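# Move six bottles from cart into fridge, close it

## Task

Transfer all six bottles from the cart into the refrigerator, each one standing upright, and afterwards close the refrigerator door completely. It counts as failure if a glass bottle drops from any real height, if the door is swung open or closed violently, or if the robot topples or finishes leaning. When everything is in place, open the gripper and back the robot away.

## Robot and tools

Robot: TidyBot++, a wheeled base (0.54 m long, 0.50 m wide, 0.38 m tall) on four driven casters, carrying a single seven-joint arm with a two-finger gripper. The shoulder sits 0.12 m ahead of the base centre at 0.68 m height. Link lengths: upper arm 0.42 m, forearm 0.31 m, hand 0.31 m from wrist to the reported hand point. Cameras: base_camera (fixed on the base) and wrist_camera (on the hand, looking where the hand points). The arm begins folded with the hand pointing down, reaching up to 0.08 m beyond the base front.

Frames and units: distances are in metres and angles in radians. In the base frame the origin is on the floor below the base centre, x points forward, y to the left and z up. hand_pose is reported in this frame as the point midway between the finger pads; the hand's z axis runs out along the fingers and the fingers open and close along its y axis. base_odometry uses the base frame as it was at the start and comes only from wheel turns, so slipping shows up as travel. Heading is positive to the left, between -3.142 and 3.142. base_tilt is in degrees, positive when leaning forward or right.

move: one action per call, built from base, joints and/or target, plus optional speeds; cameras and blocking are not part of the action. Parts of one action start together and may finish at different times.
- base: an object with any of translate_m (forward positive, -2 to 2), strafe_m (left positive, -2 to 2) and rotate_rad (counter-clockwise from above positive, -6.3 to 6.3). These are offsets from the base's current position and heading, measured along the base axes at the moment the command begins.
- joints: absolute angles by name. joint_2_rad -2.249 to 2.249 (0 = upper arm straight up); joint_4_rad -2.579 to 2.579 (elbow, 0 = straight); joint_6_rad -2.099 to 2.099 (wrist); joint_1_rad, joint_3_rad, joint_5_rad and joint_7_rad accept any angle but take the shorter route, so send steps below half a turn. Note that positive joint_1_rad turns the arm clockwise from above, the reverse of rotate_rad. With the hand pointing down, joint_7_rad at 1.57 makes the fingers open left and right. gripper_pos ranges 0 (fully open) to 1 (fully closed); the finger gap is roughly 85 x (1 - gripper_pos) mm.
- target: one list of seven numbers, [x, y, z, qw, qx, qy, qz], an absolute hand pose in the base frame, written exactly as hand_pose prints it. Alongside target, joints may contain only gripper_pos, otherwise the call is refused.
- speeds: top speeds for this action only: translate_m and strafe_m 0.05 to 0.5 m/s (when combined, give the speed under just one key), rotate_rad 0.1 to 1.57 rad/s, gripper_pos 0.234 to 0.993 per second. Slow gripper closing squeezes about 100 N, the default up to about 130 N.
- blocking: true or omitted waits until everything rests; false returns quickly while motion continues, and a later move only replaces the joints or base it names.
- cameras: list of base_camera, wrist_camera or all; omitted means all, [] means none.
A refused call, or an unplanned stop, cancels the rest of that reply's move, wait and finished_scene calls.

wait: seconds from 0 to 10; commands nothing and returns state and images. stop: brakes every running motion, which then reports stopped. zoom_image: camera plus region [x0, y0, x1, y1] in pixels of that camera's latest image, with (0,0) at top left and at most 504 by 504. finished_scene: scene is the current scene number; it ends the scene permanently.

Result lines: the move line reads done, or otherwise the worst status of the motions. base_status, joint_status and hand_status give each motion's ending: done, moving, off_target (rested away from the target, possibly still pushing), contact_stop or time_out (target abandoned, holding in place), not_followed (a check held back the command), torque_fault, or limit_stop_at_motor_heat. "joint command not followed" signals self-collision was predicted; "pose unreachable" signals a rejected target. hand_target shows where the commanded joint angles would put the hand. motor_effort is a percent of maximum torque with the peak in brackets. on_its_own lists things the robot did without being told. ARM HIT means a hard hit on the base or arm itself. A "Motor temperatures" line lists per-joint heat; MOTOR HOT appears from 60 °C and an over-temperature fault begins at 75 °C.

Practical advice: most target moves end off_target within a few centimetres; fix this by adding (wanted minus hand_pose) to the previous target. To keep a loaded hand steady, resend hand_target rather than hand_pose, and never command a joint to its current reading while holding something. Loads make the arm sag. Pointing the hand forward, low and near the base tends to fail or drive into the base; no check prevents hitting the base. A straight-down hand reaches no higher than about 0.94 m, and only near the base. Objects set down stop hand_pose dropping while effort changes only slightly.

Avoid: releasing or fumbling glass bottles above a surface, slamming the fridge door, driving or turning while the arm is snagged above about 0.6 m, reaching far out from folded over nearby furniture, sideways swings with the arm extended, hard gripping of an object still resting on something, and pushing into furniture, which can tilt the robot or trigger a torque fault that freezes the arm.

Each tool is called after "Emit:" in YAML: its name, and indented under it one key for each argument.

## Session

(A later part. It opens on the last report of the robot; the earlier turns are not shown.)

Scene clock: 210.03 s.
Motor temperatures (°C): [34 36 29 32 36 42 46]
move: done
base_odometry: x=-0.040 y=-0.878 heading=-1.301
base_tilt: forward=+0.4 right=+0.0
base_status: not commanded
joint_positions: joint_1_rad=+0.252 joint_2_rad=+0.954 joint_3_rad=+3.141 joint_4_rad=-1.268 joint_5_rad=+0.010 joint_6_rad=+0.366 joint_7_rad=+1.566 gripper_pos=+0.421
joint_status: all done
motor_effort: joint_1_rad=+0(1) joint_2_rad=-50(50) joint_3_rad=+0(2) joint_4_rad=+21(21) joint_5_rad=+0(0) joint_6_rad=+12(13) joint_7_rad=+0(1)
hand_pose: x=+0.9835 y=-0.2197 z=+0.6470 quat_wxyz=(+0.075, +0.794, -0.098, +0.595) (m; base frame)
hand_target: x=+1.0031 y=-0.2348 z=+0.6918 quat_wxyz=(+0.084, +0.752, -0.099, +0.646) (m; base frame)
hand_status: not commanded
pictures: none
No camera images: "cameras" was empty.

Emit:
move:
  joints: {"gripper_pos": 0.1}
  speeds: {"gripper_pos": 0.5}
  cameras: ["wrist_camera"]

Emit:
move:
  base: {"translate_m": -0.55}
  speeds: {"translate_m": 0.4}
  blocking: false
  cameras: []

Emit:
wait:
  seconds: 0.85
  cameras: ["wrist_camera"]

Emit:
move:
  joints: {"joint_1_rad": 0.0, "joint_2_rad": -0.4, "joint_4_rad": -1.87, "joint_6_rad": -0.3, "gripper_pos": 0.3}
  cameras: []

Emit:
move:
  base: {"translate_m": -0.952, "strafe_m": -0.165, "rotate_rad": -1.49}
  speeds: {"rotate_rad": 1.0}
  blocking: false
  cameras: []

Emit:
wait:
  seconds: 1.0
  cameras: []

Emit:
move:
  joints: {"joint_1_rad": 0.0, "joint_2_rad": 0.03, "joint_3_rad": 3.14, "joint_4_rad": -1.815, "joint_5_rad": 0.0, "joint_6_rad": 0.06, "joint_7_rad": 1.57, "gripper_pos": 0.3}

Scene clock: 212.50 s.
Motor temperatures (°C): [34 37 29 32 36 42 46]
move: done
base_odometry: x=-0.040 y=-0.878 heading=-1.301
base_tilt: forward=+0.4 right=+0.0
base_status: not commanded
joint_positions: joint_1_rad=+0.252 joint_2_rad=+0.955 joint_3_rad=+3.141 joint_4_rad=-1.241 joint_5_rad=+0.010 joint_6_rad=+0.396 joint_7_rad=+1.566 gripper_pos=+0.100
joint_status: all done
motor_effort: joint_1_rad=+0(1) joint_2_rad=-44(50) joint_3_rad=-1(1) joint_4_rad=+17(21) joint_5_rad=+0(0) joint_6_rad=+10(13) joint_7_rad=+0(1)
hand_pose: x=+0.9928 y=-0.2220 z=+0.6706 quat_wxyz=(+0.078, +0.777, -0.095, +0.617) (m; base frame)
hand_target: x=+1.0031 y=-0.2348 z=+0.6918 quat_wxyz=(+0.084, +0.752, -0.099, +0.646) (m; base frame)
hand_status: not commanded
pictures: wrist_camera
camera_calibration:
wrist_camera: T_world_to_cam=[[-0.203986, -0.978907, 0.011415, -0.0175421], [-0.24162, 0.0390431, -0.969585, 0.9505], [0.948688, -0.20054, -0.244488, -0.683486], [0, 0, 0, 1]] pos_world=[0.874497, -0.191349, 0.754687]

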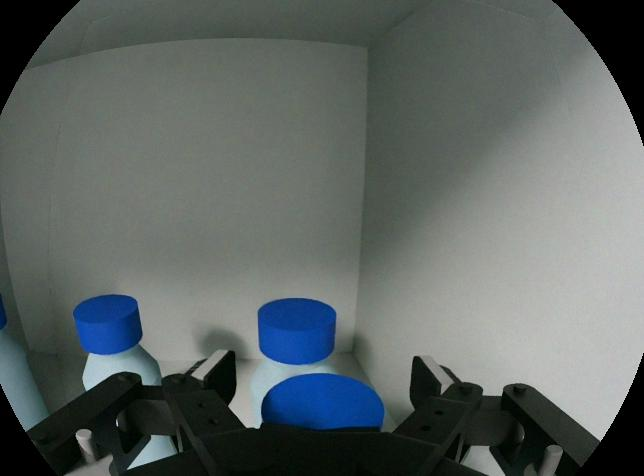

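Scene clock: 213.00 s.
Motor temperatures (°C): [34 37 29 32 36 42 46]
move: moving
base_odometry: x=-0.057 y=-0.814 heading=-1.302
base_tilt: forward=+0.4 right=+0.0
base_status: translate_m moving
joint_positions: joint_1_rad=+0.253 joint_2_rad=+0.955 joint_3_rad=+3.141 joint_4_rad=-1.240 joint_5_rad=+0.010 joint_6_rad=+0.396 joint_7_rad=+1.566 gripper_pos=+0.100
joint_status: not commanded
motor_effort: joint_1_rad=+1(4) joint_2_rad=-45(46) joint_3_rad=+0(1) joint_4_rad=+17(18) joint_5_rad=+0(1) joint_6_rad=+8(9) joint_7_rad=+0(1)
hand_pose: x=+0.9930 y=-0.2224 z=+0.6712 quat_wxyz=(+0.078, +0.777, -0.096, +0.617) (m; base frame)
hand_target: x=+1.0031 y=-0.2348 z=+0.6918 quat_wxyz=(+0.084, +0.752, -0.099, +0.646) (m; base frame)
hand_status: not commanded
pictures: none
No camera images: "cameras" was empty.

Scene clock: 213.87 s.
Motor temperatures (°C): [34 37 29 32 36 42 46]
earlier move: moving
base_odometry: x=-0.127 y=-0.560 heading=-1.300
base_tilt: forward=+0.4 right=+0.0
base_status: translate_m moving
joint_positions: joint_1_rad=+0.257 joint_2_rad=+0.955 joint_3_rad=+3.140 joint_4_rad=-1.239 joint_5_rad=+0.010 joint_6_rad=+0.396 joint_7_rad=+1.566 gripper_pos=+0.100
joint_status: not commanded
motor_effort: joint_1_rad=+0(5) joint_2_rad=-44(47) joint_3_rad=+0(3) joint_4_rad=+18(19) joint_5_rad=+0(1) joint_6_rad=+9(10) joint_7_rad=+0(1)
hand_pose: x=+0.9922 y=-0.2263 z=+0.6719 quat_wxyz=(+0.079, +0.776, -0.097, +0.618) (m; base frame)
hand_target: x=+1.0031 y=-0.2348 z=+0.6918 quat_wxyz=(+0.084, +0.752, -0.099, +0.646) (m; base frame)
hand_status: not commanded
wait: 0.87 s; no rest
pictures: wrist_camera
camera_calibration:
wrist_camera: T_world_to_cam=[[-0.208722, -0.97791, 0.0113041, -0.0169173], [-0.239218, 0.0398435, -0.970148, 0.949899], [0.948267, -0.205196, -0.24225, -0.685666], [0, 0, 0, 1]] pos_world=[0.873896, -0.195087, 0.755631]

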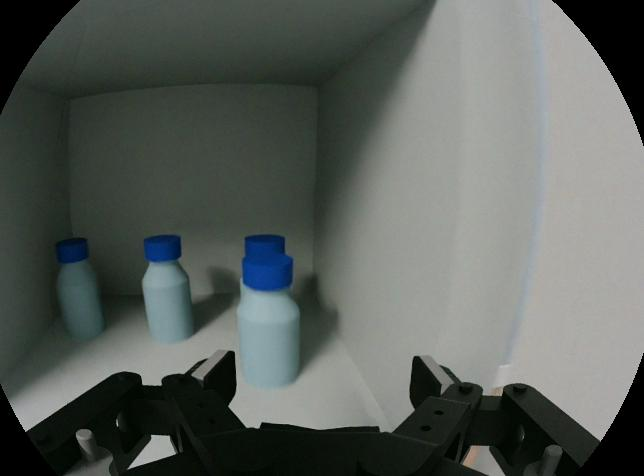

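Scene clock: 216.50 s.
Motor temperatures (°C): [34 37 29 32 36 42 46]
move: done
base_odometry: x=-0.186 y=-0.348 heading=-1.300
base_tilt: forward=+0.4 right=+0.0
base_status: done
joint_positions: joint_1_rad=+0.016 joint_2_rad=-0.395 joint_3_rad=+3.140 joint_4_rad=-1.834 joint_5_rad=+0.010 joint_6_rad=-0.236 joint_7_rad=+1.566 gripper_pos=+0.299
joint_status: all done
motor_effort: joint_1_rad=+0(2) joint_2_rad=-7(47) joint_3_rad=-1(2) joint_4_rad=+21(21) joint_5_rad=+1(1) joint_6_rad=+10(11) joint_7_rad=+0(1)
hand_pose: x=+0.5784 y=-0.0059 z=+1.0792 quat_wxyz=(+0.008, +0.743, -0.004, +0.669) (m; base frame)
hand_target: x=+0.5730 y=+0.0023 z=+1.0394 quat_wxyz=(+0.000, +0.774, +0.000, +0.633) (m; base frame)
hand_status: not commanded
pictures: none
No camera images: "cameras" was empty.

Scene clock: 217.00 s.
Motor temperatures (°C): [34 37 29 32 36 42 46]
move: moving
base_odometry: x=-0.216 y=-0.283 heading=-1.502
base_tilt: forward=+0.4 right=+0.0
base_status: translate_m moving; strafe_m moving; rotate_rad moving
joint_positions: joint_1_rad=+0.009 joint_2_rad=-0.393 joint_3_rad=+3.138 joint_4_rad=-1.835 joint_5_rad=+0.010 joint_6_rad=-0.238 joint_7_rad=+1.566 gripper_pos=+0.299
joint_status: not commanded
motor_effort: joint_1_rad=+1(2) joint_2_rad=-9(9) joint_3_rad=+1(2) joint_4_rad=+21(21) joint_5_rad=+1(1) joint_6_rad=+9(10) joint_7_rad=+0(0)
hand_pose: x=+0.5789 y=-0.0017 z=+1.0769 quat_wxyz=(+0.005, +0.745, -0.001, +0.667) (m; base frame)
hand_target: x=+0.5730 y=+0.0023 z=+1.0394 quat_wxyz=(+0.000, +0.774, +0.000, +0.633) (m; base frame)
hand_status: not commanded
pictures: none
No camera images: "cameras" was empty.

Scene clock: 218.00 s.
Motor temperatures (°C): [34 37 29 32 36 42 46]
earlier move: moving
base_odometry: x=-0.397 y=+0.099 heading=-2.311
base_tilt: forward=+0.4 right=+0.0
base_status: translate_m moving; strafe_m moving; rotate_rad moving
joint_positions: joint_1_rad=+0.009 joint_2_rad=-0.394 joint_3_rad=+3.138 joint_4_rad=-1.836 joint_5_rad=+0.010 joint_6_rad=-0.239 joint_7_rad=+1.566 gripper_pos=+0.299
joint_status: not commanded
motor_effort: joint_1_rad=+0(2) joint_2_rad=-7(10) joint_3_rad=+0(2) joint_4_rad=+20(21) joint_5_rad=+0(1) joint_6_rad=+9(10) joint_7_rad=+0(1)
hand_pose: x=+0.5785 y=-0.0017 z=+1.0770 quat_wxyz=(+0.005, +0.745, -0.001, +0.667) (m; base frame)
hand_target: x=+0.5730 y=+0.0023 z=+1.0394 quat_wxyz=(+0.000, +0.774, +0.000, +0.633) (m; base frame)
hand_status: not commanded
wait: 1.00 s; no rest
pictures: none
No camera images: "cameras" was empty.

Scene clock: 219.83 s.
Motor temperatures (°C): [34 37 29 32 36 42 46]
move: done
base_odometry: x=-0.599 y=+0.526 heading=-2.792
base_tilt: forward=+0.4 right=+0.0
base_status: done
joint_positions: joint_1_rad=+0.009 joint_2_rad=+0.015 joint_3_rad=+3.145 joint_4_rad=-1.836 joint_5_rad=+0.010 joint_6_rad=-0.006 joint_7_rad=+1.566 gripper_pos=+0.299
joint_status: all done
motor_effort: joint_1_rad=+0(2) joint_2_rad=-19(21) joint_3_rad=+0(3) joint_4_rad=+19(21) joint_5_rad=+0(1) joint_6_rad=+9(10) joint_7_rad=+0(1)
hand_pose: x=+0.7261 y=-0.0059 z=+0.9282 quat_wxyz=(+0.005, +0.800, -0.003, +0.599) (m; base frame)
hand_target: x=+0.7384 y=+0.0023 z=+0.9511 quat_wxyz=(-0.001, +0.779, +0.000, +0.627) (m; base frame)
hand_status: not commanded
pictures: base_camera, wrist_camera
camera_calibration:
wrist_camera: T_world_to_cam=[[0.0312309, -0.999446, 0.0115058, -0.0343786], [-0.298615, -0.0203156, -0.954158, 1.15408], [0.953863, 0.0263634, -0.299084, -0.275859], [0, 0, 0, 1]] pos_world=[0.608829, -0.00364124, 1.01906]

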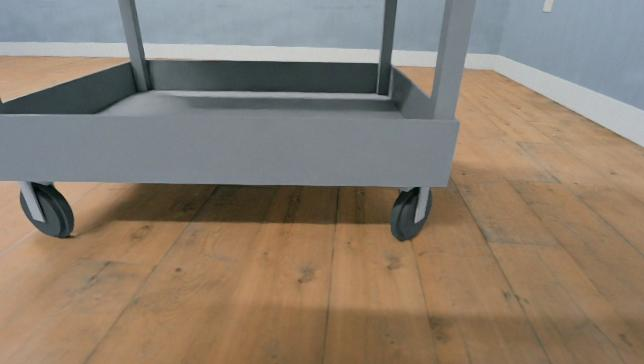

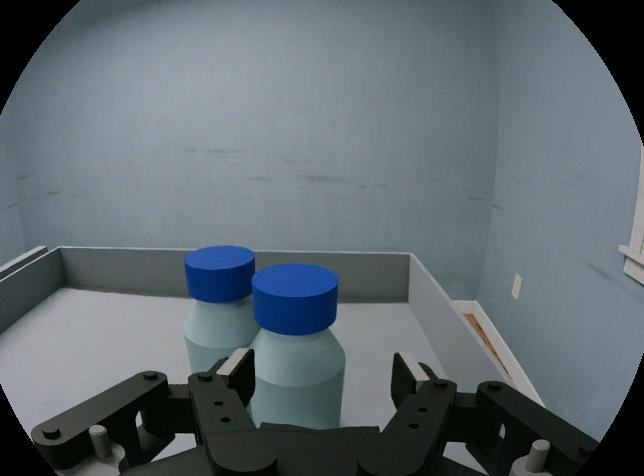

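Emit:
move:
  base: {"translate_m": 0.055, "strafe_m": 0.018}
  speeds: {"translate_m": 0.15}
  cameras: ["wrist_camera"]

Scene clock: 221.50 s.
Motor temperatures (°C): [34 37 29 32 36 42 46]
move: done
base_odometry: x=-0.645 y=+0.490 heading=-2.792
base_tilt: forward=+0.4 right=+0.0
base_status: done
joint_positions: joint_1_rad=+0.008 joint_2_rad=+0.019 joint_3_rad=+3.145 joint_4_rad=-1.836 joint_5_rad=+0.010 joint_6_rad=-0.002 joint_7_rad=+1.566 gripper_pos=+0.299
joint_status: not commanded
motor_effort: joint_1_rad=+0(1) joint_2_rad=-19(22) joint_3_rad=+0(2) joint_4_rad=+20(21) joint_5_rad=+0(0) joint_6_rad=+10(10) joint_7_rad=+0(1)
hand_pose: x=+0.7276 y=-0.0057 z=+0.9264 quat_wxyz=(+0.005, +0.801, -0.002, +0.599) (m; base frame)
hand_target: x=+0.7384 y=+0.0023 z=+0.9511 quat_wxyz=(-0.001, +0.779, +0.000, +0.627) (m; base frame)
hand_status: not commanded
pictures: wrist_camera
camera_calibration:
wrist_camera: T_world_to_cam=[[0.031574, -0.999436, 0.0114617, -0.0344374], [-0.299663, -0.0204055, -0.953827, 1.15325], [0.953523, 0.0266815, -0.300138, -0.276622], [0, 0, 0, 1]] pos_world=[0.610439, -0.00350461, 1.01737]

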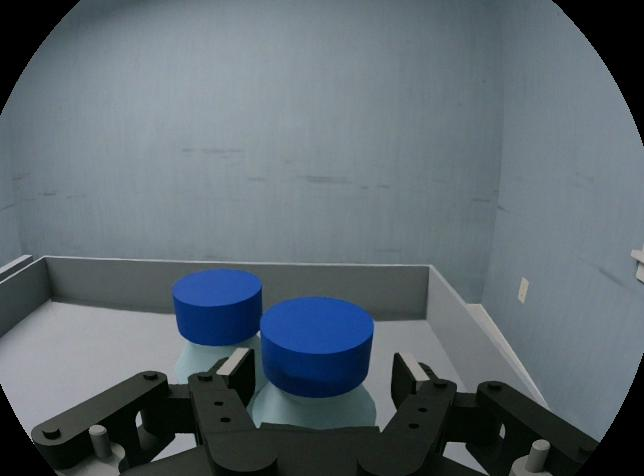

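Emit:
move:
  base: {"translate_m": 0.024, "strafe_m": 0.003}
  speeds: {"translate_m": 0.1}
  cameras: ["wrist_camera"]

Emit:
move:
  joints: {"gripper_pos": 0.6}
  speeds: {"gripper_pos": 0.234}
  cameras: ["wrist_camera"]

Emit:
move:
  joints: {"joint_2_rad": -0.07, "joint_4_rad": -1.40, "joint_6_rad": -0.36}
  cameras: ["wrist_camera"]

Scene clock: 222.73 s.
Motor temperatures (°C): [34 37 29 32 36 42 46]
move: done
base_odometry: x=-0.667 y=+0.478 heading=-2.792
base_tilt: forward=+0.4 right=+0.0
base_status: done
joint_positions: joint_1_rad=+0.008 joint_2_rad=+0.025 joint_3_rad=+3.145 joint_4_rad=-1.836 joint_5_rad=+0.010 joint_6_rad=-0.001 joint_7_rad=+1.566 gripper_pos=+0.299
joint_status: not commanded
motor_effort: joint_1_rad=+0(2) joint_2_rad=-20(23) joint_3_rad=-1(2) joint_4_rad=+19(21) joint_5_rad=+0(0) joint_6_rad=+9(10) joint_7_rad=+0(1)
hand_pose: x=+0.7290 y=-0.0056 z=+0.9237 quat_wxyz=(+0.005, +0.802, -0.002, +0.597) (m; base frame)
hand_target: x=+0.7384 y=+0.0023 z=+0.9511 quat_wxyz=(-0.001, +0.779, +0.000, +0.627) (m; base frame)
hand_status: not commanded
pictures: wrist_camera
camera_calibration:
wrist_camera: T_world_to_cam=[[0.0318075, -0.99943, 0.0113128, -0.0343833], [-0.303195, -0.0204333, -0.95271, 1.15261], [0.952398, 0.0268733, -0.303672, -0.274702], [0, 0, 0, 1]] pos_world=[0.612184, -0.00342995, 1.01507]

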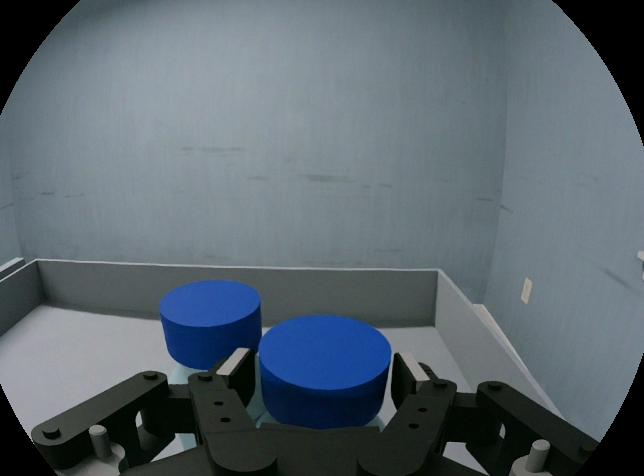

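Scene clock: 224.33 s.
Motor temperatures (°C): [34 37 29 32 36 42 46]
move: off_target
base_odometry: x=-0.667 y=+0.478 heading=-2.792
base_tilt: forward=+0.4 right=-0.1
base_status: not commanded
joint_positions: joint_1_rad=+0.008 joint_2_rad=+0.025 joint_3_rad=+3.145 joint_4_rad=-1.836 joint_5_rad=+0.010 joint_6_rad=+0.000 joint_7_rad=+1.566 gripper_pos=+0.419
joint_status: gripper_pos off_target (ended at +0.419, target +0.600)
motor_effort: joint_1_rad=+0(1) joint_2_rad=-18(20) joint_3_rad=-1(2) joint_4_rad=+19(20) joint_5_rad=+0(1) joint_6_rad=+9(9) joint_7_rad=+0(1)
hand_pose: x=+0.7290 y=-0.0057 z=+0.9238 quat_wxyz=(+0.005, +0.802, -0.002, +0.598) (m; base frame)
hand_target: x=+0.7384 y=+0.0023 z=+0.9511 quat_wxyz=(-0.001, +0.779, +0.000, +0.627) (m; base frame)
hand_status: not commanded
pictures: wrist_camera
camera_calibration:
wrist_camera: T_world_to_cam=[[0.0317482, -0.999432, 0.011329, -0.034392], [-0.302848, -0.020421, -0.95282, 1.15257], [0.95251, 0.0268194, -0.303324, -0.275103], [0, 0, 0, 1]] pos_world=[0.612183, -0.00345779, 1.01514]

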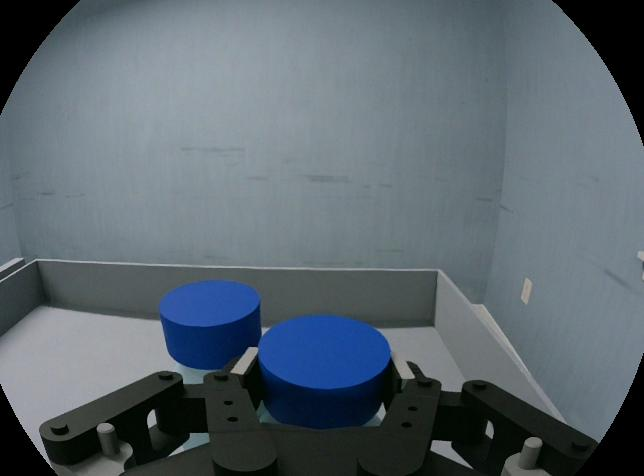

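Scene clock: 226.20 s.
Motor temperatures (°C): [34 37 29 32 36 42 46]
move: off_target
base_odometry: x=-0.667 y=+0.478 heading=-2.792
base_tilt: forward=+0.4 right=-0.1
base_status: not commanded
joint_positions: joint_1_rad=+0.008 joint_2_rad=-0.051 joint_3_rad=+3.145 joint_4_rad=-1.468 joint_5_rad=+0.010 joint_6_rad=-0.317 joint_7_rad=+1.566 gripper_pos=+0.419
joint_status: joint_4_rad off_target (ended at -1.468, target -1.400); the others done
motor_effort: joint_1_rad=+0(1) joint_2_rad=-22(26) joint_3_rad=+0(2) joint_4_rad=+24(26) joint_5_rad=+0(1) joint_6_rad=+12(15) joint_7_rad=+0(1)
hand_pose: x=+0.7152 y=-0.0063 z=+1.1000 quat_wxyz=(+0.006, +0.762, -0.003, +0.647) (m; base frame)
hand_target: x=+0.7039 y=+0.0023 z=+1.1395 quat_wxyz=(-0.001, +0.748, +0.000, +0.664) (m; base frame)
hand_status: not commanded
pictures: wrist_camera
camera_calibration:
wrist_camera: T_world_to_cam=[[0.0271566, -0.999495, 0.0164957, -0.0390238], [-0.179718, -0.0211146, -0.983492, 1.262], [0.983343, 0.0237437, -0.1802, -0.36598], [0, 0, 0, 1]] pos_world=[0.587747, -0.0036679, 1.17586]

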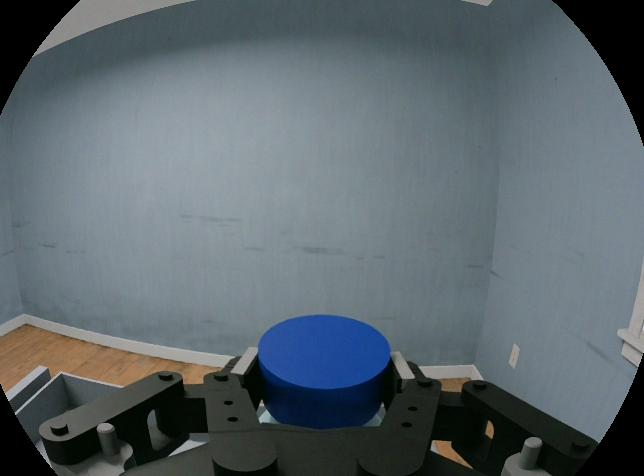

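Emit:
move:
  base: {"translate_m": -0.143, "strafe_m": 1.112, "rotate_rad": 1.487}
  speeds: {"rotate_rad": 1.0}
  joints: {"joint_1_rad": 0.0, "joint_2_rad": -0.53, "joint_4_rad": -1.79, "joint_6_rad": -0.51}
  blocking: false
  cameras: []

Emit:
wait:
  seconds: 1.9
  cameras: []

Emit:
move:
  joints: {"joint_1_rad": 0.05, "joint_2_rad": 0.1, "joint_4_rad": -1.7, "joint_6_rad": 0.04}
  cameras: ["base_camera", "wrist_camera"]

Emit:
zoom_image:
  camera: "base_camera"
  region: [220, 90, 480, 160]

Scene clock: 227.93 s.
Motor temperatures (°C): [34 37 29 32 36 42 46]
move: moving
base_odometry: x=-0.633 y=+0.414 heading=-2.590
base_tilt: forward=+0.4 right=+0.0
base_status: translate_m moving; strafe_m moving; rotate_rad moving
joint_positions: joint_1_rad=+0.013 joint_2_rad=-0.137 joint_3_rad=+3.157 joint_4_rad=-1.504 joint_5_rad=+0.010 joint_6_rad=-0.353 joint_7_rad=+1.566 gripper_pos=+0.419
joint_status: joint_1_rad moving; joint_2_rad moving; joint_4_rad moving; joint_6_rad moving
motor_effort: joint_1_rad=-2(4) joint_2_rad=-21(24) joint_3_rad=-2(5) joint_4_rad=+23(26) joint_5_rad=+0(1) joint_6_rad=+12(14) joint_7_rad=+0(1)
hand_pose: x=+0.6772 y=-0.0163 z=+1.1155 quat_wxyz=(+0.011, +0.758, -0.011, +0.652) (m; base frame)
hand_target: x=+0.6459 y=+0.0023 z=+1.1309 quat_wxyz=(-0.001, +0.756, +0.000, +0.655) (m; base frame)
hand_status: not commanded
pictures: none
No camera images: "cameras" was empty.

Scene clock: 229.83 s.
Motor temperatures (°C): [34 36 29 32 36 42 46]
earlier move: moving
base_odometry: x=-0.251 y=-0.324 heading=-1.303
base_tilt: forward=+0.4 right=+0.0
base_status: translate_m moving; strafe_m moving; rotate_rad moving
joint_positions: joint_1_rad=+0.007 joint_2_rad=-0.509 joint_3_rad=+3.140 joint_4_rad=-1.776 joint_5_rad=+0.010 joint_6_rad=-0.468 joint_7_rad=+1.566 gripper_pos=+0.419
joint_status: all done
motor_effort: joint_1_rad=+0(4) joint_2_rad=-5(24) joint_3_rad=+0(5) joint_4_rad=+23(26) joint_5_rad=+0(1) joint_6_rad=+13(14) joint_7_rad=+0(1)
hand_pose: x=+0.5209 y=-0.0020 z=+1.0923 quat_wxyz=(+0.005, +0.763, -0.002, +0.647) (m; base frame)
hand_target: x=+0.5107 y=+0.0022 z=+1.0794 quat_wxyz=(+0.000, +0.774, +0.000, +0.633) (m; base frame)
hand_status: not commanded
wait: 1.90 s; no rest
pictures: none
No camera images: "cameras" was empty.

Scene clock: 232.00 s.
Motor temperatures (°C): [34 36 29 32 36 42 46]
move: off_target
base_odometry: x=-0.151 y=-0.517 heading=-1.304
base_tilt: forward=+0.4 right=+0.0
base_status: done
joint_positions: joint_1_rad=+0.034 joint_2_rad=+0.100 joint_3_rad=+3.140 joint_4_rad=-1.775 joint_5_rad=+0.010 joint_6_rad=-0.051 joint_7_rad=+1.566 gripper_pos=+0.419
joint_status: joint_4_rad off_target (ended at -1.775, target -1.700); the others done
motor_effort: joint_1_rad=+0(1) joint_2_rad=-26(28) joint_3_rad=+0(2) joint_4_rad=+23(25) joint_5_rad=+0(1) joint_6_rad=+12(13) joint_7_rad=+0(1)
hand_pose: x=+0.7525 y=-0.0196 z=+0.8981 quat_wxyz=(+0.011, +0.821, -0.011, +0.571) (m; base frame)
hand_target: x=+0.7722 y=-0.0303 z=+0.9705 quat_wxyz=(+0.015, +0.771, -0.019, +0.637) (m; base frame)
hand_status: not commanded
pictures: base_camera, wrist_camera
camera_calibration:
wrist_camera: T_world_to_cam=[[0.0106765, -0.999908, 0.00840092, -0.030304], [-0.364763, -0.011717, -0.931027, 1.16216], [0.931039, 0.00687579, -0.364854, -0.233818], [0, 0, 0, 1]] pos_world=[0.641931, -0.0150765, 0.996949]

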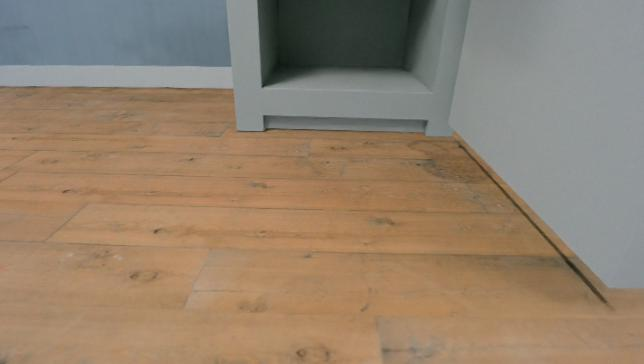

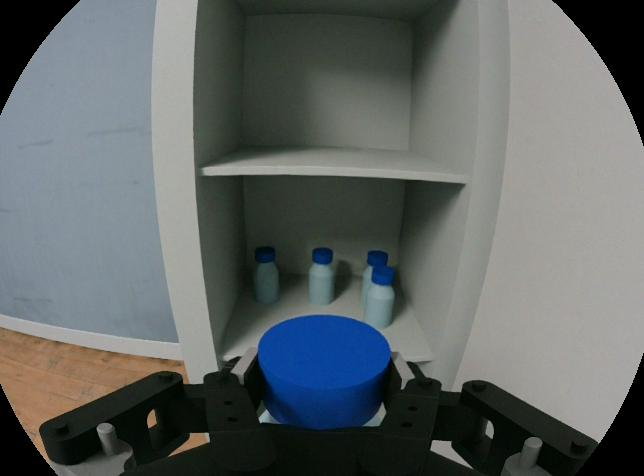

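Scaled by 1.938.

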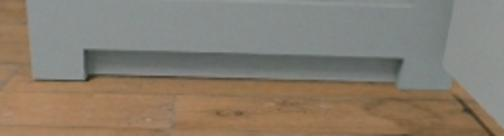

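Emit:
move:
  base: {"translate_m": 0.061, "strafe_m": 0.013, "rotate_rad": 0.018}
  speeds: {"translate_m": 0.2}
  joints: {"joint_1_rad": 0.096, "joint_2_rad": 0.89, "joint_4_rad": -1.2, "joint_6_rad": 0.4}

Emit:
zoom_image:
  camera: "base_camera"
  region: [230, 90, 490, 160]

Scene clock: 235.33 s.
Motor temperatures (°C): [34 36 29 32 36 42 46]
move: off_target
base_odometry: x=-0.122 y=-0.573 heading=-1.285
base_tilt: forward=+0.4 right=+0.0
base_status: done
joint_positions: joint_1_rad=+0.081 joint_2_rad=+0.885 joint_3_rad=+3.140 joint_4_rad=-1.272 joint_5_rad=+0.010 joint_6_rad=+0.309 joint_7_rad=+1.566 gripper_pos=+0.419
joint_status: joint_4_rad off_target (ended at -1.272, target -1.200); the others done
motor_effort: joint_1_rad=+0(2) joint_2_rad=-48(51) joint_3_rad=-1(3) joint_4_rad=+21(25) joint_5_rad=+0(0) joint_6_rad=+12(13) joint_7_rad=+0(1)
hand_pose: x=+1.0033 y=-0.0685 z=+0.6889 quat_wxyz=(+0.024, +0.798, -0.029, +0.602) (m; base frame)
hand_target: x=+1.0240 y=-0.0850 z=+0.7537 quat_wxyz=(+0.031, +0.747, -0.036, +0.663) (m; base frame)
hand_status: not commanded
pictures: base_camera, wrist_camera
camera_calibration:
wrist_camera: T_world_to_cam=[[-0.0338552, -0.999382, 0.00950013, -0.0361212], [-0.291825, 0.000793654, -0.956472, 1.0035], [0.955873, -0.0351539, -0.291671, -0.621594], [0, 0, 0, 1]] pos_world=[0.885787, -0.0587467, 0.778861]

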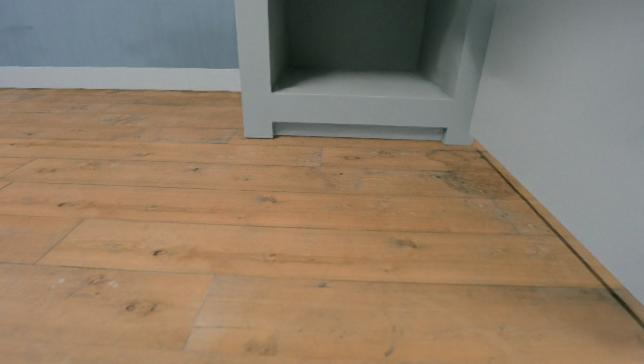

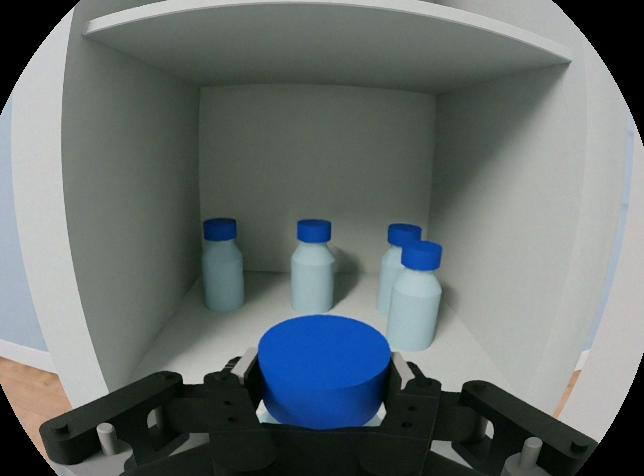

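Scaled by 1.938.

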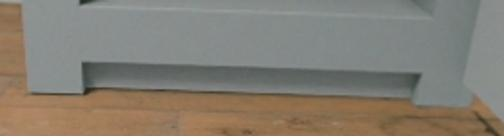

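Emit:
move:
  base: {"translate_m": 0.293}
  speeds: {"translate_m": 0.3}
  cameras: ["wrist_camera"]

Emit:
move:
  joints: {"joint_2_rad": 0.932, "joint_6_rad": 0.430}
  cameras: []

Emit:
move:
  joints: {"joint_2_rad": 0.951, "joint_6_rad": 0.438}
  cameras: ["wrist_camera"]

Scene clock: 237.87 s.
Motor temperatures (°C): [34 37 29 32 36 42 46]
move: done
base_odometry: x=-0.039 y=-0.854 heading=-1.284
base_tilt: forward=+0.4 right=+0.0
base_status: done
joint_positions: joint_1_rad=+0.083 joint_2_rad=+0.886 joint_3_rad=+3.140 joint_4_rad=-1.267 joint_5_rad=+0.010 joint_6_rad=+0.312 joint_7_rad=+1.566 gripper_pos=+0.419
joint_status: not commanded
motor_effort: joint_1_rad=+0(2) joint_2_rad=-48(49) joint_3_rad=-1(2) joint_4_rad=+21(22) joint_5_rad=+0(0) joint_6_rad=+12(13) joint_7_rad=-1(1)
hand_pose: x=+1.0048 y=-0.0707 z=+0.6927 quat_wxyz=(+0.025, +0.795, -0.030, +0.605) (m; base frame)
hand_target: x=+1.0240 y=-0.0850 z=+0.7537 quat_wxyz=(+0.031, +0.747, -0.036, +0.663) (m; base frame)
hand_status: not commanded
pictures: wrist_camera
camera_calibration:
wrist_camera: T_world_to_cam=[[-0.0362642, -0.999294, 0.00986802, -0.0361389], [-0.283766, 0.000828744, -0.958893, 1.0011], [0.958208, -0.0375737, -0.283595, -0.63006], [0, 0, 0, 1]] pos_world=[0.886496, -0.0606167, 0.781622]

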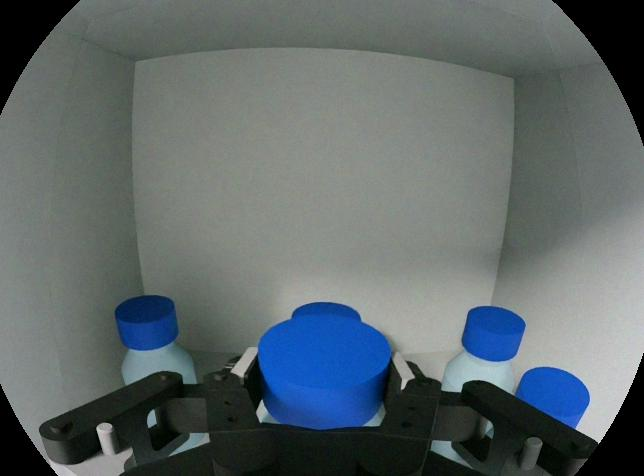

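Scene clock: 238.70 s.
Motor temperatures (°C): [34 37 29 32 36 42 46]
move: done
base_odometry: x=-0.039 y=-0.854 heading=-1.284
base_tilt: forward=+0.4 right=+0.0
base_status: not commanded
joint_positions: joint_1_rad=+0.083 joint_2_rad=+0.920 joint_3_rad=+3.140 joint_4_rad=-1.265 joint_5_rad=+0.010 joint_6_rad=+0.344 joint_7_rad=+1.566 gripper_pos=+0.419
joint_status: all done
motor_effort: joint_1_rad=+0(1) joint_2_rad=-49(51) joint_3_rad=-1(1) joint_4_rad=+21(22) joint_5_rad=+0(0) joint_6_rad=+12(13) joint_7_rad=+0(1)
hand_pose: x=+1.0077 y=-0.0708 z=+0.6720 quat_wxyz=(+0.025, +0.795, -0.030, +0.605) (m; base frame)
hand_target: x=+1.0275 y=-0.0853 z=+0.7247 quat_wxyz=(+0.031, +0.751, -0.036, +0.659) (m; base frame)
hand_status: not commanded
pictures: none
No camera images: "cameras" was empty.

Scene clock: 239.40 s.
Motor temperatures (°C): [34 37 29 32 36 42 46]
move: done
base_odometry: x=-0.039 y=-0.854 heading=-1.284
base_tilt: forward=+0.4 right=+0.0
base_status: not commanded
joint_positions: joint_1_rad=+0.083 joint_2_rad=+0.935 joint_3_rad=+3.140 joint_4_rad=-1.265 joint_5_rad=+0.010 joint_6_rad=+0.352 joint_7_rad=+1.566 gripper_pos=+0.419
joint_status: all done
motor_effort: joint_1_rad=+0(1) joint_2_rad=-49(50) joint_3_rad=-1(1) joint_4_rad=+21(21) joint_5_rad=+0(0) joint_6_rad=+13(13) joint_7_rad=+0(1)
hand_pose: x=+1.0082 y=-0.0708 z=+0.6608 quat_wxyz=(+0.024, +0.798, -0.030, +0.602) (m; base frame)
hand_target: x=+1.0286 y=-0.0854 z=+0.7098 quat_wxyz=(+0.030, +0.755, -0.037, +0.654) (m; base frame)
hand_status: not commanded
pictures: wrist_camera
camera_calibration:
wrist_camera: T_world_to_cam=[[-0.0358851, -0.999314, 0.00917906, -0.0358022], [-0.292454, 0.00171819, -0.956278, 0.978585], [0.955606, -0.0370005, -0.292315, -0.633943], [0, 0, 0, 1]] pos_world=[0.890706, -0.0609153, 0.750817]

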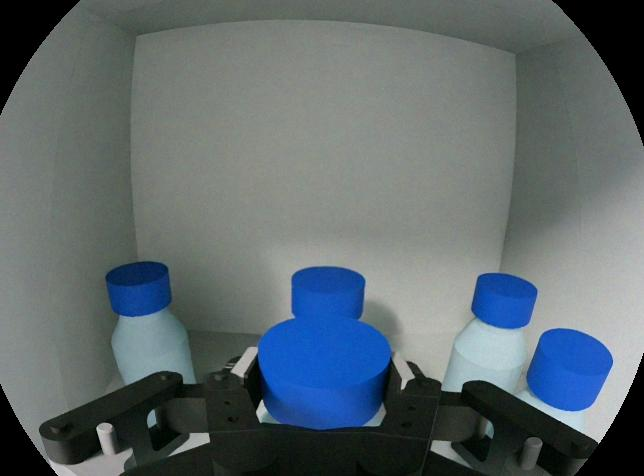

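Emit:
move:
  joints: {"joint_2_rad": 0.966, "joint_6_rad": 0.444}
  cameras: []

Emit:
move:
  joints: {"joint_2_rad": 0.976, "joint_6_rad": 0.448}
  cameras: []

Emit:
move:
  joints: {"joint_2_rad": 0.984, "joint_6_rad": 0.452}
  cameras: []

Scene clock: 240.63 s.
Motor temperatures (°C): [34 37 29 32 36 42 46]
move: done
base_odometry: x=-0.039 y=-0.854 heading=-1.284
base_tilt: forward=+0.4 right=+0.0
base_status: not commanded
joint_positions: joint_1_rad=+0.083 joint_2_rad=+0.949 joint_3_rad=+3.140 joint_4_rad=-1.265 joint_5_rad=+0.010 joint_6_rad=+0.358 joint_7_rad=+1.566 gripper_pos=+0.419
joint_status: all done
motor_effort: joint_1_rad=+1(1) joint_2_rad=-49(50) joint_3_rad=+0(1) joint_4_rad=+21(21) joint_5_rad=+0(0) joint_6_rad=+12(13) joint_7_rad=+0(0)
hand_pose: x=+1.0084 y=-0.0708 z=+0.6506 quat_wxyz=(+0.024, +0.800, -0.030, +0.599) (m; base frame)
hand_target: x=+1.0292 y=-0.0855 z=+0.6979 quat_wxyz=(+0.030, +0.758, -0.037, +0.651) (m; base frame)
hand_status: not commanded
pictures: none
No camera images: "cameras" was empty.

Scene clock: 241.23 s.
Motor temperatures (°C): [34 37 29 32 36 42 46]
move: done
base_odometry: x=-0.039 y=-0.854 heading=-1.284
base_tilt: forward=+0.4 right=-0.1
base_status: not commanded
joint_positions: joint_1_rad=+0.083 joint_2_rad=+0.958 joint_3_rad=+3.140 joint_4_rad=-1.265 joint_5_rad=+0.010 joint_6_rad=+0.361 joint_7_rad=+1.566 gripper_pos=+0.419
joint_status: all done
motor_effort: joint_1_rad=+0(1) joint_2_rad=-49(50) joint_3_rad=-1(1) joint_4_rad=+20(21) joint_5_rad=+0(0) joint_6_rad=+12(13) joint_7_rad=+0(1)
hand_pose: x=+1.0084 y=-0.0708 z=+0.6440 quat_wxyz=(+0.024, +0.801, -0.030, +0.597) (m; base frame)
hand_target: x=+1.0295 y=-0.0855 z=+0.6900 quat_wxyz=(+0.030, +0.760, -0.037, +0.649) (m; base frame)
hand_status: not commanded
pictures: none
No camera images: "cameras" was empty.

Scene clock: 241.73 s.
Motor temperatures (°C): [34 37 29 32 36 42 46]
move: done
base_odometry: x=-0.039 y=-0.854 heading=-1.284
base_tilt: forward=+0.4 right=+0.0
base_status: not commanded
joint_positions: joint_1_rad=+0.083 joint_2_rad=+0.960 joint_3_rad=+3.140 joint_4_rad=-1.265 joint_5_rad=+0.010 joint_6_rad=+0.367 joint_7_rad=+1.566 gripper_pos=+0.419
joint_status: all done
motor_effort: joint_1_rad=+0(1) joint_2_rad=-48(49) joint_3_rad=-1(1) joint_4_rad=+20(21) joint_5_rad=+0(0) joint_6_rad=+12(13) joint_7_rad=+0(1)
hand_pose: x=+1.0089 y=-0.0709 z=+0.6434 quat_wxyz=(+0.024, +0.800, -0.030, +0.598) (m; base frame)
hand_target: x=+1.0297 y=-0.0855 z=+0.6839 quat_wxyz=(+0.030, +0.761, -0.037, +0.647) (m; base frame)
hand_status: not commanded
pictures: none
No camera images: "cameras" was empty.

Emit:
move:
  joints: {"gripper_pos": 0.1}
  speeds: {"gripper_pos": 0.5}
  cameras: ["wrist_camera"]

Emit:
move:
  base: {"translate_m": -0.53}
  speeds: {"translate_m": 0.4}
  blocking: false
  cameras: []

Emit:
wait:
  seconds: 0.85
  cameras: ["wrist_camera"]

Emit:
move:
  joints: {"joint_1_rad": 0.0, "joint_2_rad": -0.4, "joint_4_rad": -1.87, "joint_6_rad": -0.3, "gripper_pos": 0.28}
  cameras: []

Emit:
move:
  base: {"translate_m": -0.882, "strafe_m": -0.194, "rotate_rad": -1.49}
  speeds: {"rotate_rad": 1.0}
  blocking: false
  cameras: []

Emit:
wait:
  seconds: 1.0
  cameras: []

Emit:
move:
  joints: {"joint_1_rad": 0.0, "joint_2_rad": 0.03, "joint_3_rad": 3.14, "joint_4_rad": -1.815, "joint_5_rad": 0.0, "joint_6_rad": 0.06, "joint_7_rad": 1.57, "gripper_pos": 0.28}

Scene clock: 243.87 s.
Motor temperatures (°C): [34 37 29 32 36 42 46]
move: done
base_odometry: x=-0.039 y=-0.854 heading=-1.284
base_tilt: forward=+0.4 right=+0.0
base_status: not commanded
joint_positions: joint_1_rad=+0.083 joint_2_rad=+0.961 joint_3_rad=+3.140 joint_4_rad=-1.242 joint_5_rad=+0.010 joint_6_rad=+0.393 joint_7_rad=+1.566 gripper_pos=+0.100
joint_status: all done
motor_effort: joint_1_rad=+0(1) joint_2_rad=-44(49) joint_3_rad=+0(2) joint_4_rad=+17(21) joint_5_rad=+0(1) joint_6_rad=+9(12) joint_7_rad=+0(1)
hand_pose: x=+1.0172 y=-0.0718 z=+0.6638 quat_wxyz=(+0.025, +0.786, -0.030, +0.618) (m; base frame)
hand_target: x=+1.0297 y=-0.0855 z=+0.6839 quat_wxyz=(+0.030, +0.761, -0.037, +0.647) (m; base frame)
hand_status: not commanded
pictures: wrist_camera
camera_calibration:
wrist_camera: T_world_to_cam=[[-0.0362978, -0.999283, 0.0107594, -0.0370433], [-0.254184, -0.00118056, -0.967155, 0.952207], [0.966475, -0.0378405, -0.253958, -0.678267], [0, 0, 0, 1]] pos_world=[0.896218, -0.0615585, 0.749079]

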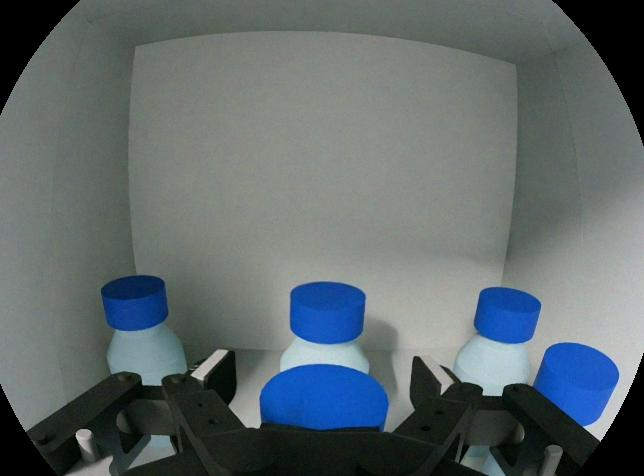

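Scene clock: 244.37 s.
Motor temperatures (°C): [34 37 29 32 36 42 46]
move: moving
base_odometry: x=-0.058 y=-0.790 heading=-1.284
base_tilt: forward=+0.4 right=+0.0
base_status: translate_m moving
joint_positions: joint_1_rad=+0.085 joint_2_rad=+0.961 joint_3_rad=+3.140 joint_4_rad=-1.240 joint_5_rad=+0.010 joint_6_rad=+0.393 joint_7_rad=+1.566 gripper_pos=+0.100
joint_status: not commanded
motor_effort: joint_1_rad=+1(3) joint_2_rad=-45(46) joint_3_rad=+0(2) joint_4_rad=+17(17) joint_5_rad=+0(0) joint_6_rad=+9(9) joint_7_rad=+0(1)
hand_pose: x=+1.0174 y=-0.0729 z=+0.6646 quat_wxyz=(+0.025, +0.785, -0.030, +0.618) (m; base frame)
hand_target: x=+1.0297 y=-0.0855 z=+0.6839 quat_wxyz=(+0.030, +0.761, -0.037, +0.647) (m; base frame)
hand_status: not commanded
pictures: none
No camera images: "cameras" was empty.

Scene clock: 245.23 s.
Motor temperatures (°C): [34 37 29 32 36 42 46]
earlier move: moving
base_odometry: x=-0.132 y=-0.540 heading=-1.282
base_tilt: forward=+0.4 right=+0.0
base_status: translate_m moving
joint_positions: joint_1_rad=+0.089 joint_2_rad=+0.961 joint_3_rad=+3.140 joint_4_rad=-1.238 joint_5_rad=+0.010 joint_6_rad=+0.394 joint_7_rad=+1.566 gripper_pos=+0.100
joint_status: not commanded
motor_effort: joint_1_rad=+1(5) joint_2_rad=-44(47) joint_3_rad=-1(3) joint_4_rad=+18(19) joint_5_rad=+0(1) joint_6_rad=+9(10) joint_7_rad=+0(1)
hand_pose: x=+1.0177 y=-0.0766 z=+0.6659 quat_wxyz=(+0.027, +0.784, -0.032, +0.619) (m; base frame)
hand_target: x=+1.0297 y=-0.0855 z=+0.6839 quat_wxyz=(+0.030, +0.761, -0.037, +0.647) (m; base frame)
hand_status: not commanded
wait: 0.87 s; no rest
pictures: wrist_camera
camera_calibration:
wrist_camera: T_world_to_cam=[[-0.0416901, -0.999072, 0.0108221, -0.0364701], [-0.250309, -0.0000421815, -0.968166, 0.9512], [0.967268, -0.0430718, -0.250075, -0.682261], [0, 0, 0, 1]] pos_world=[0.896503, -0.0657823, 0.750698]

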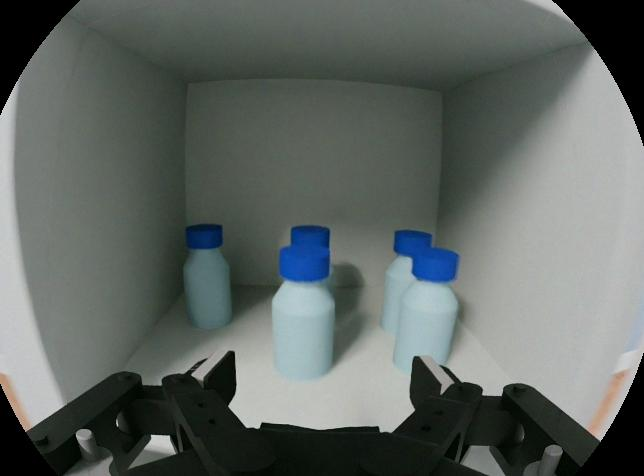

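Scene clock: 247.87 s.
Motor temperatures (°C): [34 37 29 32 36 42 46]
move: done
base_odometry: x=-0.189 y=-0.346 heading=-1.283
base_tilt: forward=+0.4 right=+0.0
base_status: done
joint_positions: joint_1_rad=+0.016 joint_2_rad=-0.395 joint_3_rad=+3.140 joint_4_rad=-1.834 joint_5_rad=+0.010 joint_6_rad=-0.235 joint_7_rad=+1.566 gripper_pos=+0.279
joint_status: all done
motor_effort: joint_1_rad=+0(2) joint_2_rad=-7(48) joint_3_rad=+0(1) joint_4_rad=+20(21) joint_5_rad=+0(1) joint_6_rad=+9(11) joint_7_rad=+0(1)
hand_pose: x=+0.5784 y=-0.0060 z=+1.0792 quat_wxyz=(+0.008, +0.743, -0.004, +0.669) (m; base frame)
hand_target: x=+0.5730 y=+0.0022 z=+1.0394 quat_wxyz=(+0.000, +0.774, +0.000, +0.633) (m; base frame)
hand_status: not commanded
pictures: none
No camera images: "cameras" was empty.

Scene clock: 248.37 s.
Motor temperatures (°C): [34 37 29 32 36 42 46]
move: moving
base_odometry: x=-0.225 y=-0.281 heading=-1.484
base_tilt: forward=+0.4 right=+0.0
base_status: translate_m moving; strafe_m moving; rotate_rad moving
joint_positions: joint_1_rad=+0.009 joint_2_rad=-0.393 joint_3_rad=+3.138 joint_4_rad=-1.835 joint_5_rad=+0.010 joint_6_rad=-0.238 joint_7_rad=+1.566 gripper_pos=+0.279
joint_status: not commanded
motor_effort: joint_1_rad=+2(2) joint_2_rad=-9(10) joint_3_rad=+2(3) joint_4_rad=+20(21) joint_5_rad=+0(1) joint_6_rad=+9(10) joint_7_rad=+0(0)
hand_pose: x=+0.5789 y=-0.0015 z=+1.0768 quat_wxyz=(+0.005, +0.745, -0.001, +0.667) (m; base frame)
hand_target: x=+0.5730 y=+0.0022 z=+1.0394 quat_wxyz=(+0.000, +0.774, +0.000, +0.633) (m; base frame)
hand_status: not commanded
pictures: none
No camera images: "cameras" was empty.

Scene clock: 249.37 s.
Motor temperatures (°C): [34 37 29 32 36 42 46]
earlier move: moving
base_odometry: x=-0.432 y=+0.095 heading=-2.277
base_tilt: forward=+0.4 right=+0.0
base_status: translate_m moving; strafe_m moving; rotate_rad moving
joint_positions: joint_1_rad=+0.009 joint_2_rad=-0.394 joint_3_rad=+3.138 joint_4_rad=-1.836 joint_5_rad=+0.010 joint_6_rad=-0.239 joint_7_rad=+1.566 gripper_pos=+0.279
joint_status: not commanded
motor_effort: joint_1_rad=+1(2) joint_2_rad=-8(10) joint_3_rad=+0(3) joint_4_rad=+20(21) joint_5_rad=+0(1) joint_6_rad=+9(10) joint_7_rad=+0(1)
hand_pose: x=+0.5784 y=-0.0015 z=+1.0770 quat_wxyz=(+0.005, +0.745, -0.001, +0.668) (m; base frame)
hand_target: x=+0.5730 y=+0.0022 z=+1.0394 quat_wxyz=(+0.000, +0.774, +0.000, +0.633) (m; base frame)
hand_status: not commanded
wait: 1.00 s; no rest
pictures: none
No camera images: "cameras" was empty.

Scene clock: 251.03 s.
Motor temperatures (°C): [34 37 29 32 36 42 46]
move: done
base_odometry: x=-0.626 y=+0.445 heading=-2.774
base_tilt: forward=+0.4 right=+0.0
base_status: done
joint_positions: joint_1_rad=+0.008 joint_2_rad=+0.015 joint_3_rad=+3.145 joint_4_rad=-1.836 joint_5_rad=+0.010 joint_6_rad=-0.006 joint_7_rad=+1.566 gripper_pos=+0.279
joint_status: all done
motor_effort: joint_1_rad=+0(2) joint_2_rad=-19(22) joint_3_rad=+0(4) joint_4_rad=+20(21) joint_5_rad=+0(1) joint_6_rad=+8(10) joint_7_rad=+0(1)
hand_pose: x=+0.7261 y=-0.0054 z=+0.9279 quat_wxyz=(+0.005, +0.801, -0.002, +0.599) (m; base frame)
hand_target: x=+0.7384 y=+0.0023 z=+0.9511 quat_wxyz=(-0.001, +0.779, +0.000, +0.627) (m; base frame)
hand_status: not commanded
pictures: base_camera, wrist_camera
camera_calibration:
wrist_camera: T_world_to_cam=[[0.0320869, -0.999419, 0.0114616, -0.0344422], [-0.299458, -0.0205537, -0.953888, 1.15411], [0.95357, 0.0271751, -0.299944, -0.274982], [0, 0, 0, 1]] pos_world=[0.608927, -0.00322829, 1.01881]

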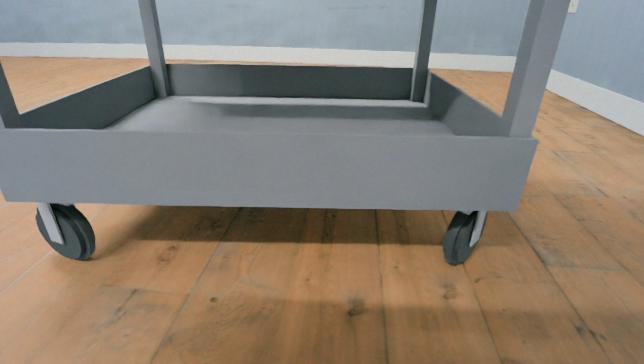

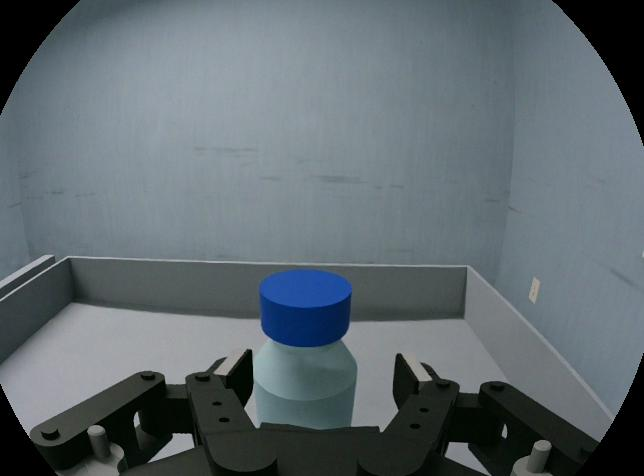

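Emit:
move:
  base: {"translate_m": 0.065, "strafe_m": 0.011}
  speeds: {"translate_m": 0.12}
  cameras: ["wrist_camera"]

Scene clock: 252.47 s.
Motor temperatures (°C): [34 37 29 32 36 42 46]
move: done
base_odometry: x=-0.683 y=+0.412 heading=-2.774
base_tilt: forward=+0.4 right=+0.0
base_status: done
joint_positions: joint_1_rad=+0.008 joint_2_rad=+0.018 joint_3_rad=+3.144 joint_4_rad=-1.836 joint_5_rad=+0.010 joint_6_rad=-0.003 joint_7_rad=+1.566 gripper_pos=+0.279
joint_status: not commanded
motor_effort: joint_1_rad=+0(1) joint_2_rad=-19(22) joint_3_rad=+0(1) joint_4_rad=+19(20) joint_5_rad=+0(0) joint_6_rad=+9(10) joint_7_rad=+0(1)
hand_pose: x=+0.7272 y=-0.0053 z=+0.9270 quat_wxyz=(+0.005, +0.801, -0.002, +0.599) (m; base frame)
hand_target: x=+0.7384 y=+0.0023 z=+0.9511 quat_wxyz=(-0.001, +0.779, +0.000, +0.627) (m; base frame)
hand_status: not commanded
pictures: wrist_camera
camera_calibration:
wrist_camera: T_world_to_cam=[[0.032207, -0.999415, 0.0114821, -0.0345201], [-0.298965, -0.0205952, -0.954042, 1.15341], [0.95372, 0.0272941, -0.299453, -0.276908], [0, 0, 0, 1]] pos_world=[0.610032, -0.00318735, 1.01787]

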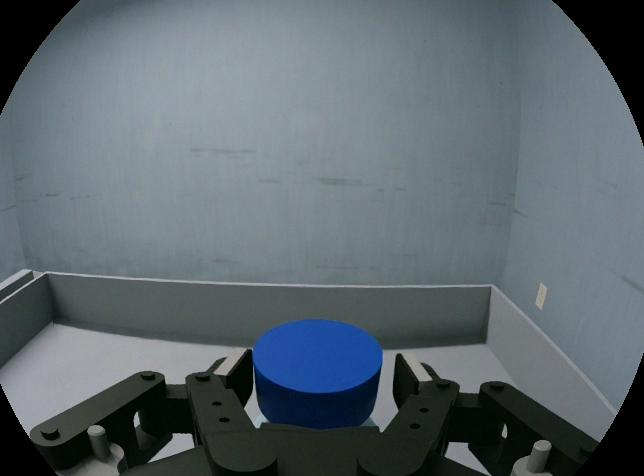

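Emit:
move:
  joints: {"gripper_pos": 0.6}
  speeds: {"gripper_pos": 0.234}
  cameras: []

Emit:
move:
  joints: {"joint_2_rad": -0.07, "joint_4_rad": -1.40, "joint_6_rad": -0.36}
  cameras: ["wrist_camera"]

Scene clock: 254.53 s.
Motor temperatures (°C): [34 37 29 32 36 42 46]
move: off_target
base_odometry: x=-0.683 y=+0.412 heading=-2.774
base_tilt: forward=+0.4 right=+0.0
base_status: not commanded
joint_positions: joint_1_rad=+0.006 joint_2_rad=+0.018 joint_3_rad=+3.143 joint_4_rad=-1.836 joint_5_rad=+0.010 joint_6_rad=-0.001 joint_7_rad=+1.566 gripper_pos=+0.419
joint_status: gripper_pos off_target (ended at +0.419, target +0.600)
motor_effort: joint_1_rad=+1(2) joint_2_rad=-18(20) joint_3_rad=+1(2) joint_4_rad=+19(20) joint_5_rad=+0(1) joint_6_rad=+9(10) joint_7_rad=-1(1)
hand_pose: x=+0.7274 y=-0.0030 z=+0.9275 quat_wxyz=(+0.004, +0.800, -0.001, +0.600) (m; base frame)
hand_target: x=+0.7384 y=+0.0023 z=+0.9511 quat_wxyz=(-0.001, +0.779, +0.000, +0.627) (m; base frame)
hand_status: not commanded
pictures: none
No camera images: "cameras" was empty.

Scene clock: 256.40 s.
Motor temperatures (°C): [34 37 29 32 36 42 46]
move: off_target
base_odometry: x=-0.683 y=+0.412 heading=-2.774
base_tilt: forward=+0.4 right=+0.0
base_status: not commanded
joint_positions: joint_1_rad=+0.006 joint_2_rad=-0.052 joint_3_rad=+3.143 joint_4_rad=-1.466 joint_5_rad=+0.010 joint_6_rad=-0.315 joint_7_rad=+1.566 gripper_pos=+0.419
joint_status: joint_4_rad off_target (ended at -1.466, target -1.400); the others done
motor_effort: joint_1_rad=+0(1) joint_2_rad=-21(26) joint_3_rad=+0(1) joint_4_rad=+24(25) joint_5_rad=+0(1) joint_6_rad=+12(13) joint_7_rad=+0(1)
hand_pose: x=+0.7151 y=-0.0039 z=+1.1018 quat_wxyz=(+0.005, +0.761, -0.002, +0.649) (m; base frame)
hand_target: x=+0.7039 y=+0.0023 z=+1.1395 quat_wxyz=(-0.001, +0.748, +0.000, +0.664) (m; base frame)
hand_status: not commanded
pictures: wrist_camera
camera_calibration:
wrist_camera: T_world_to_cam=[[0.0310447, -0.999378, 0.0167577, -0.0397217], [-0.175684, -0.0219607, -0.984202, 1.26167], [0.983957, 0.0276102, -0.176257, -0.370359], [0, 0, 0, 1]] pos_world=[0.587307, -0.00176412, 1.17713]

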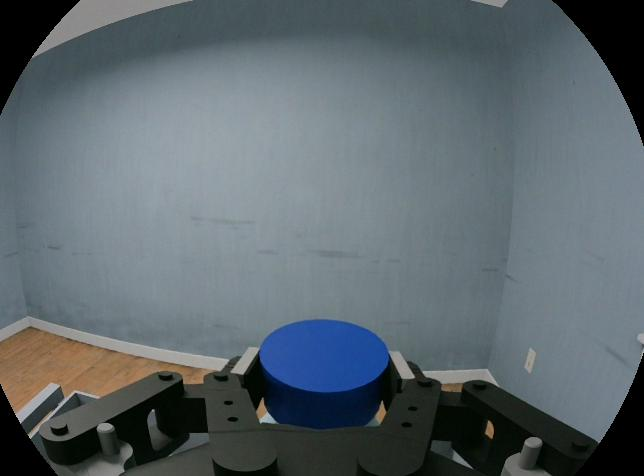

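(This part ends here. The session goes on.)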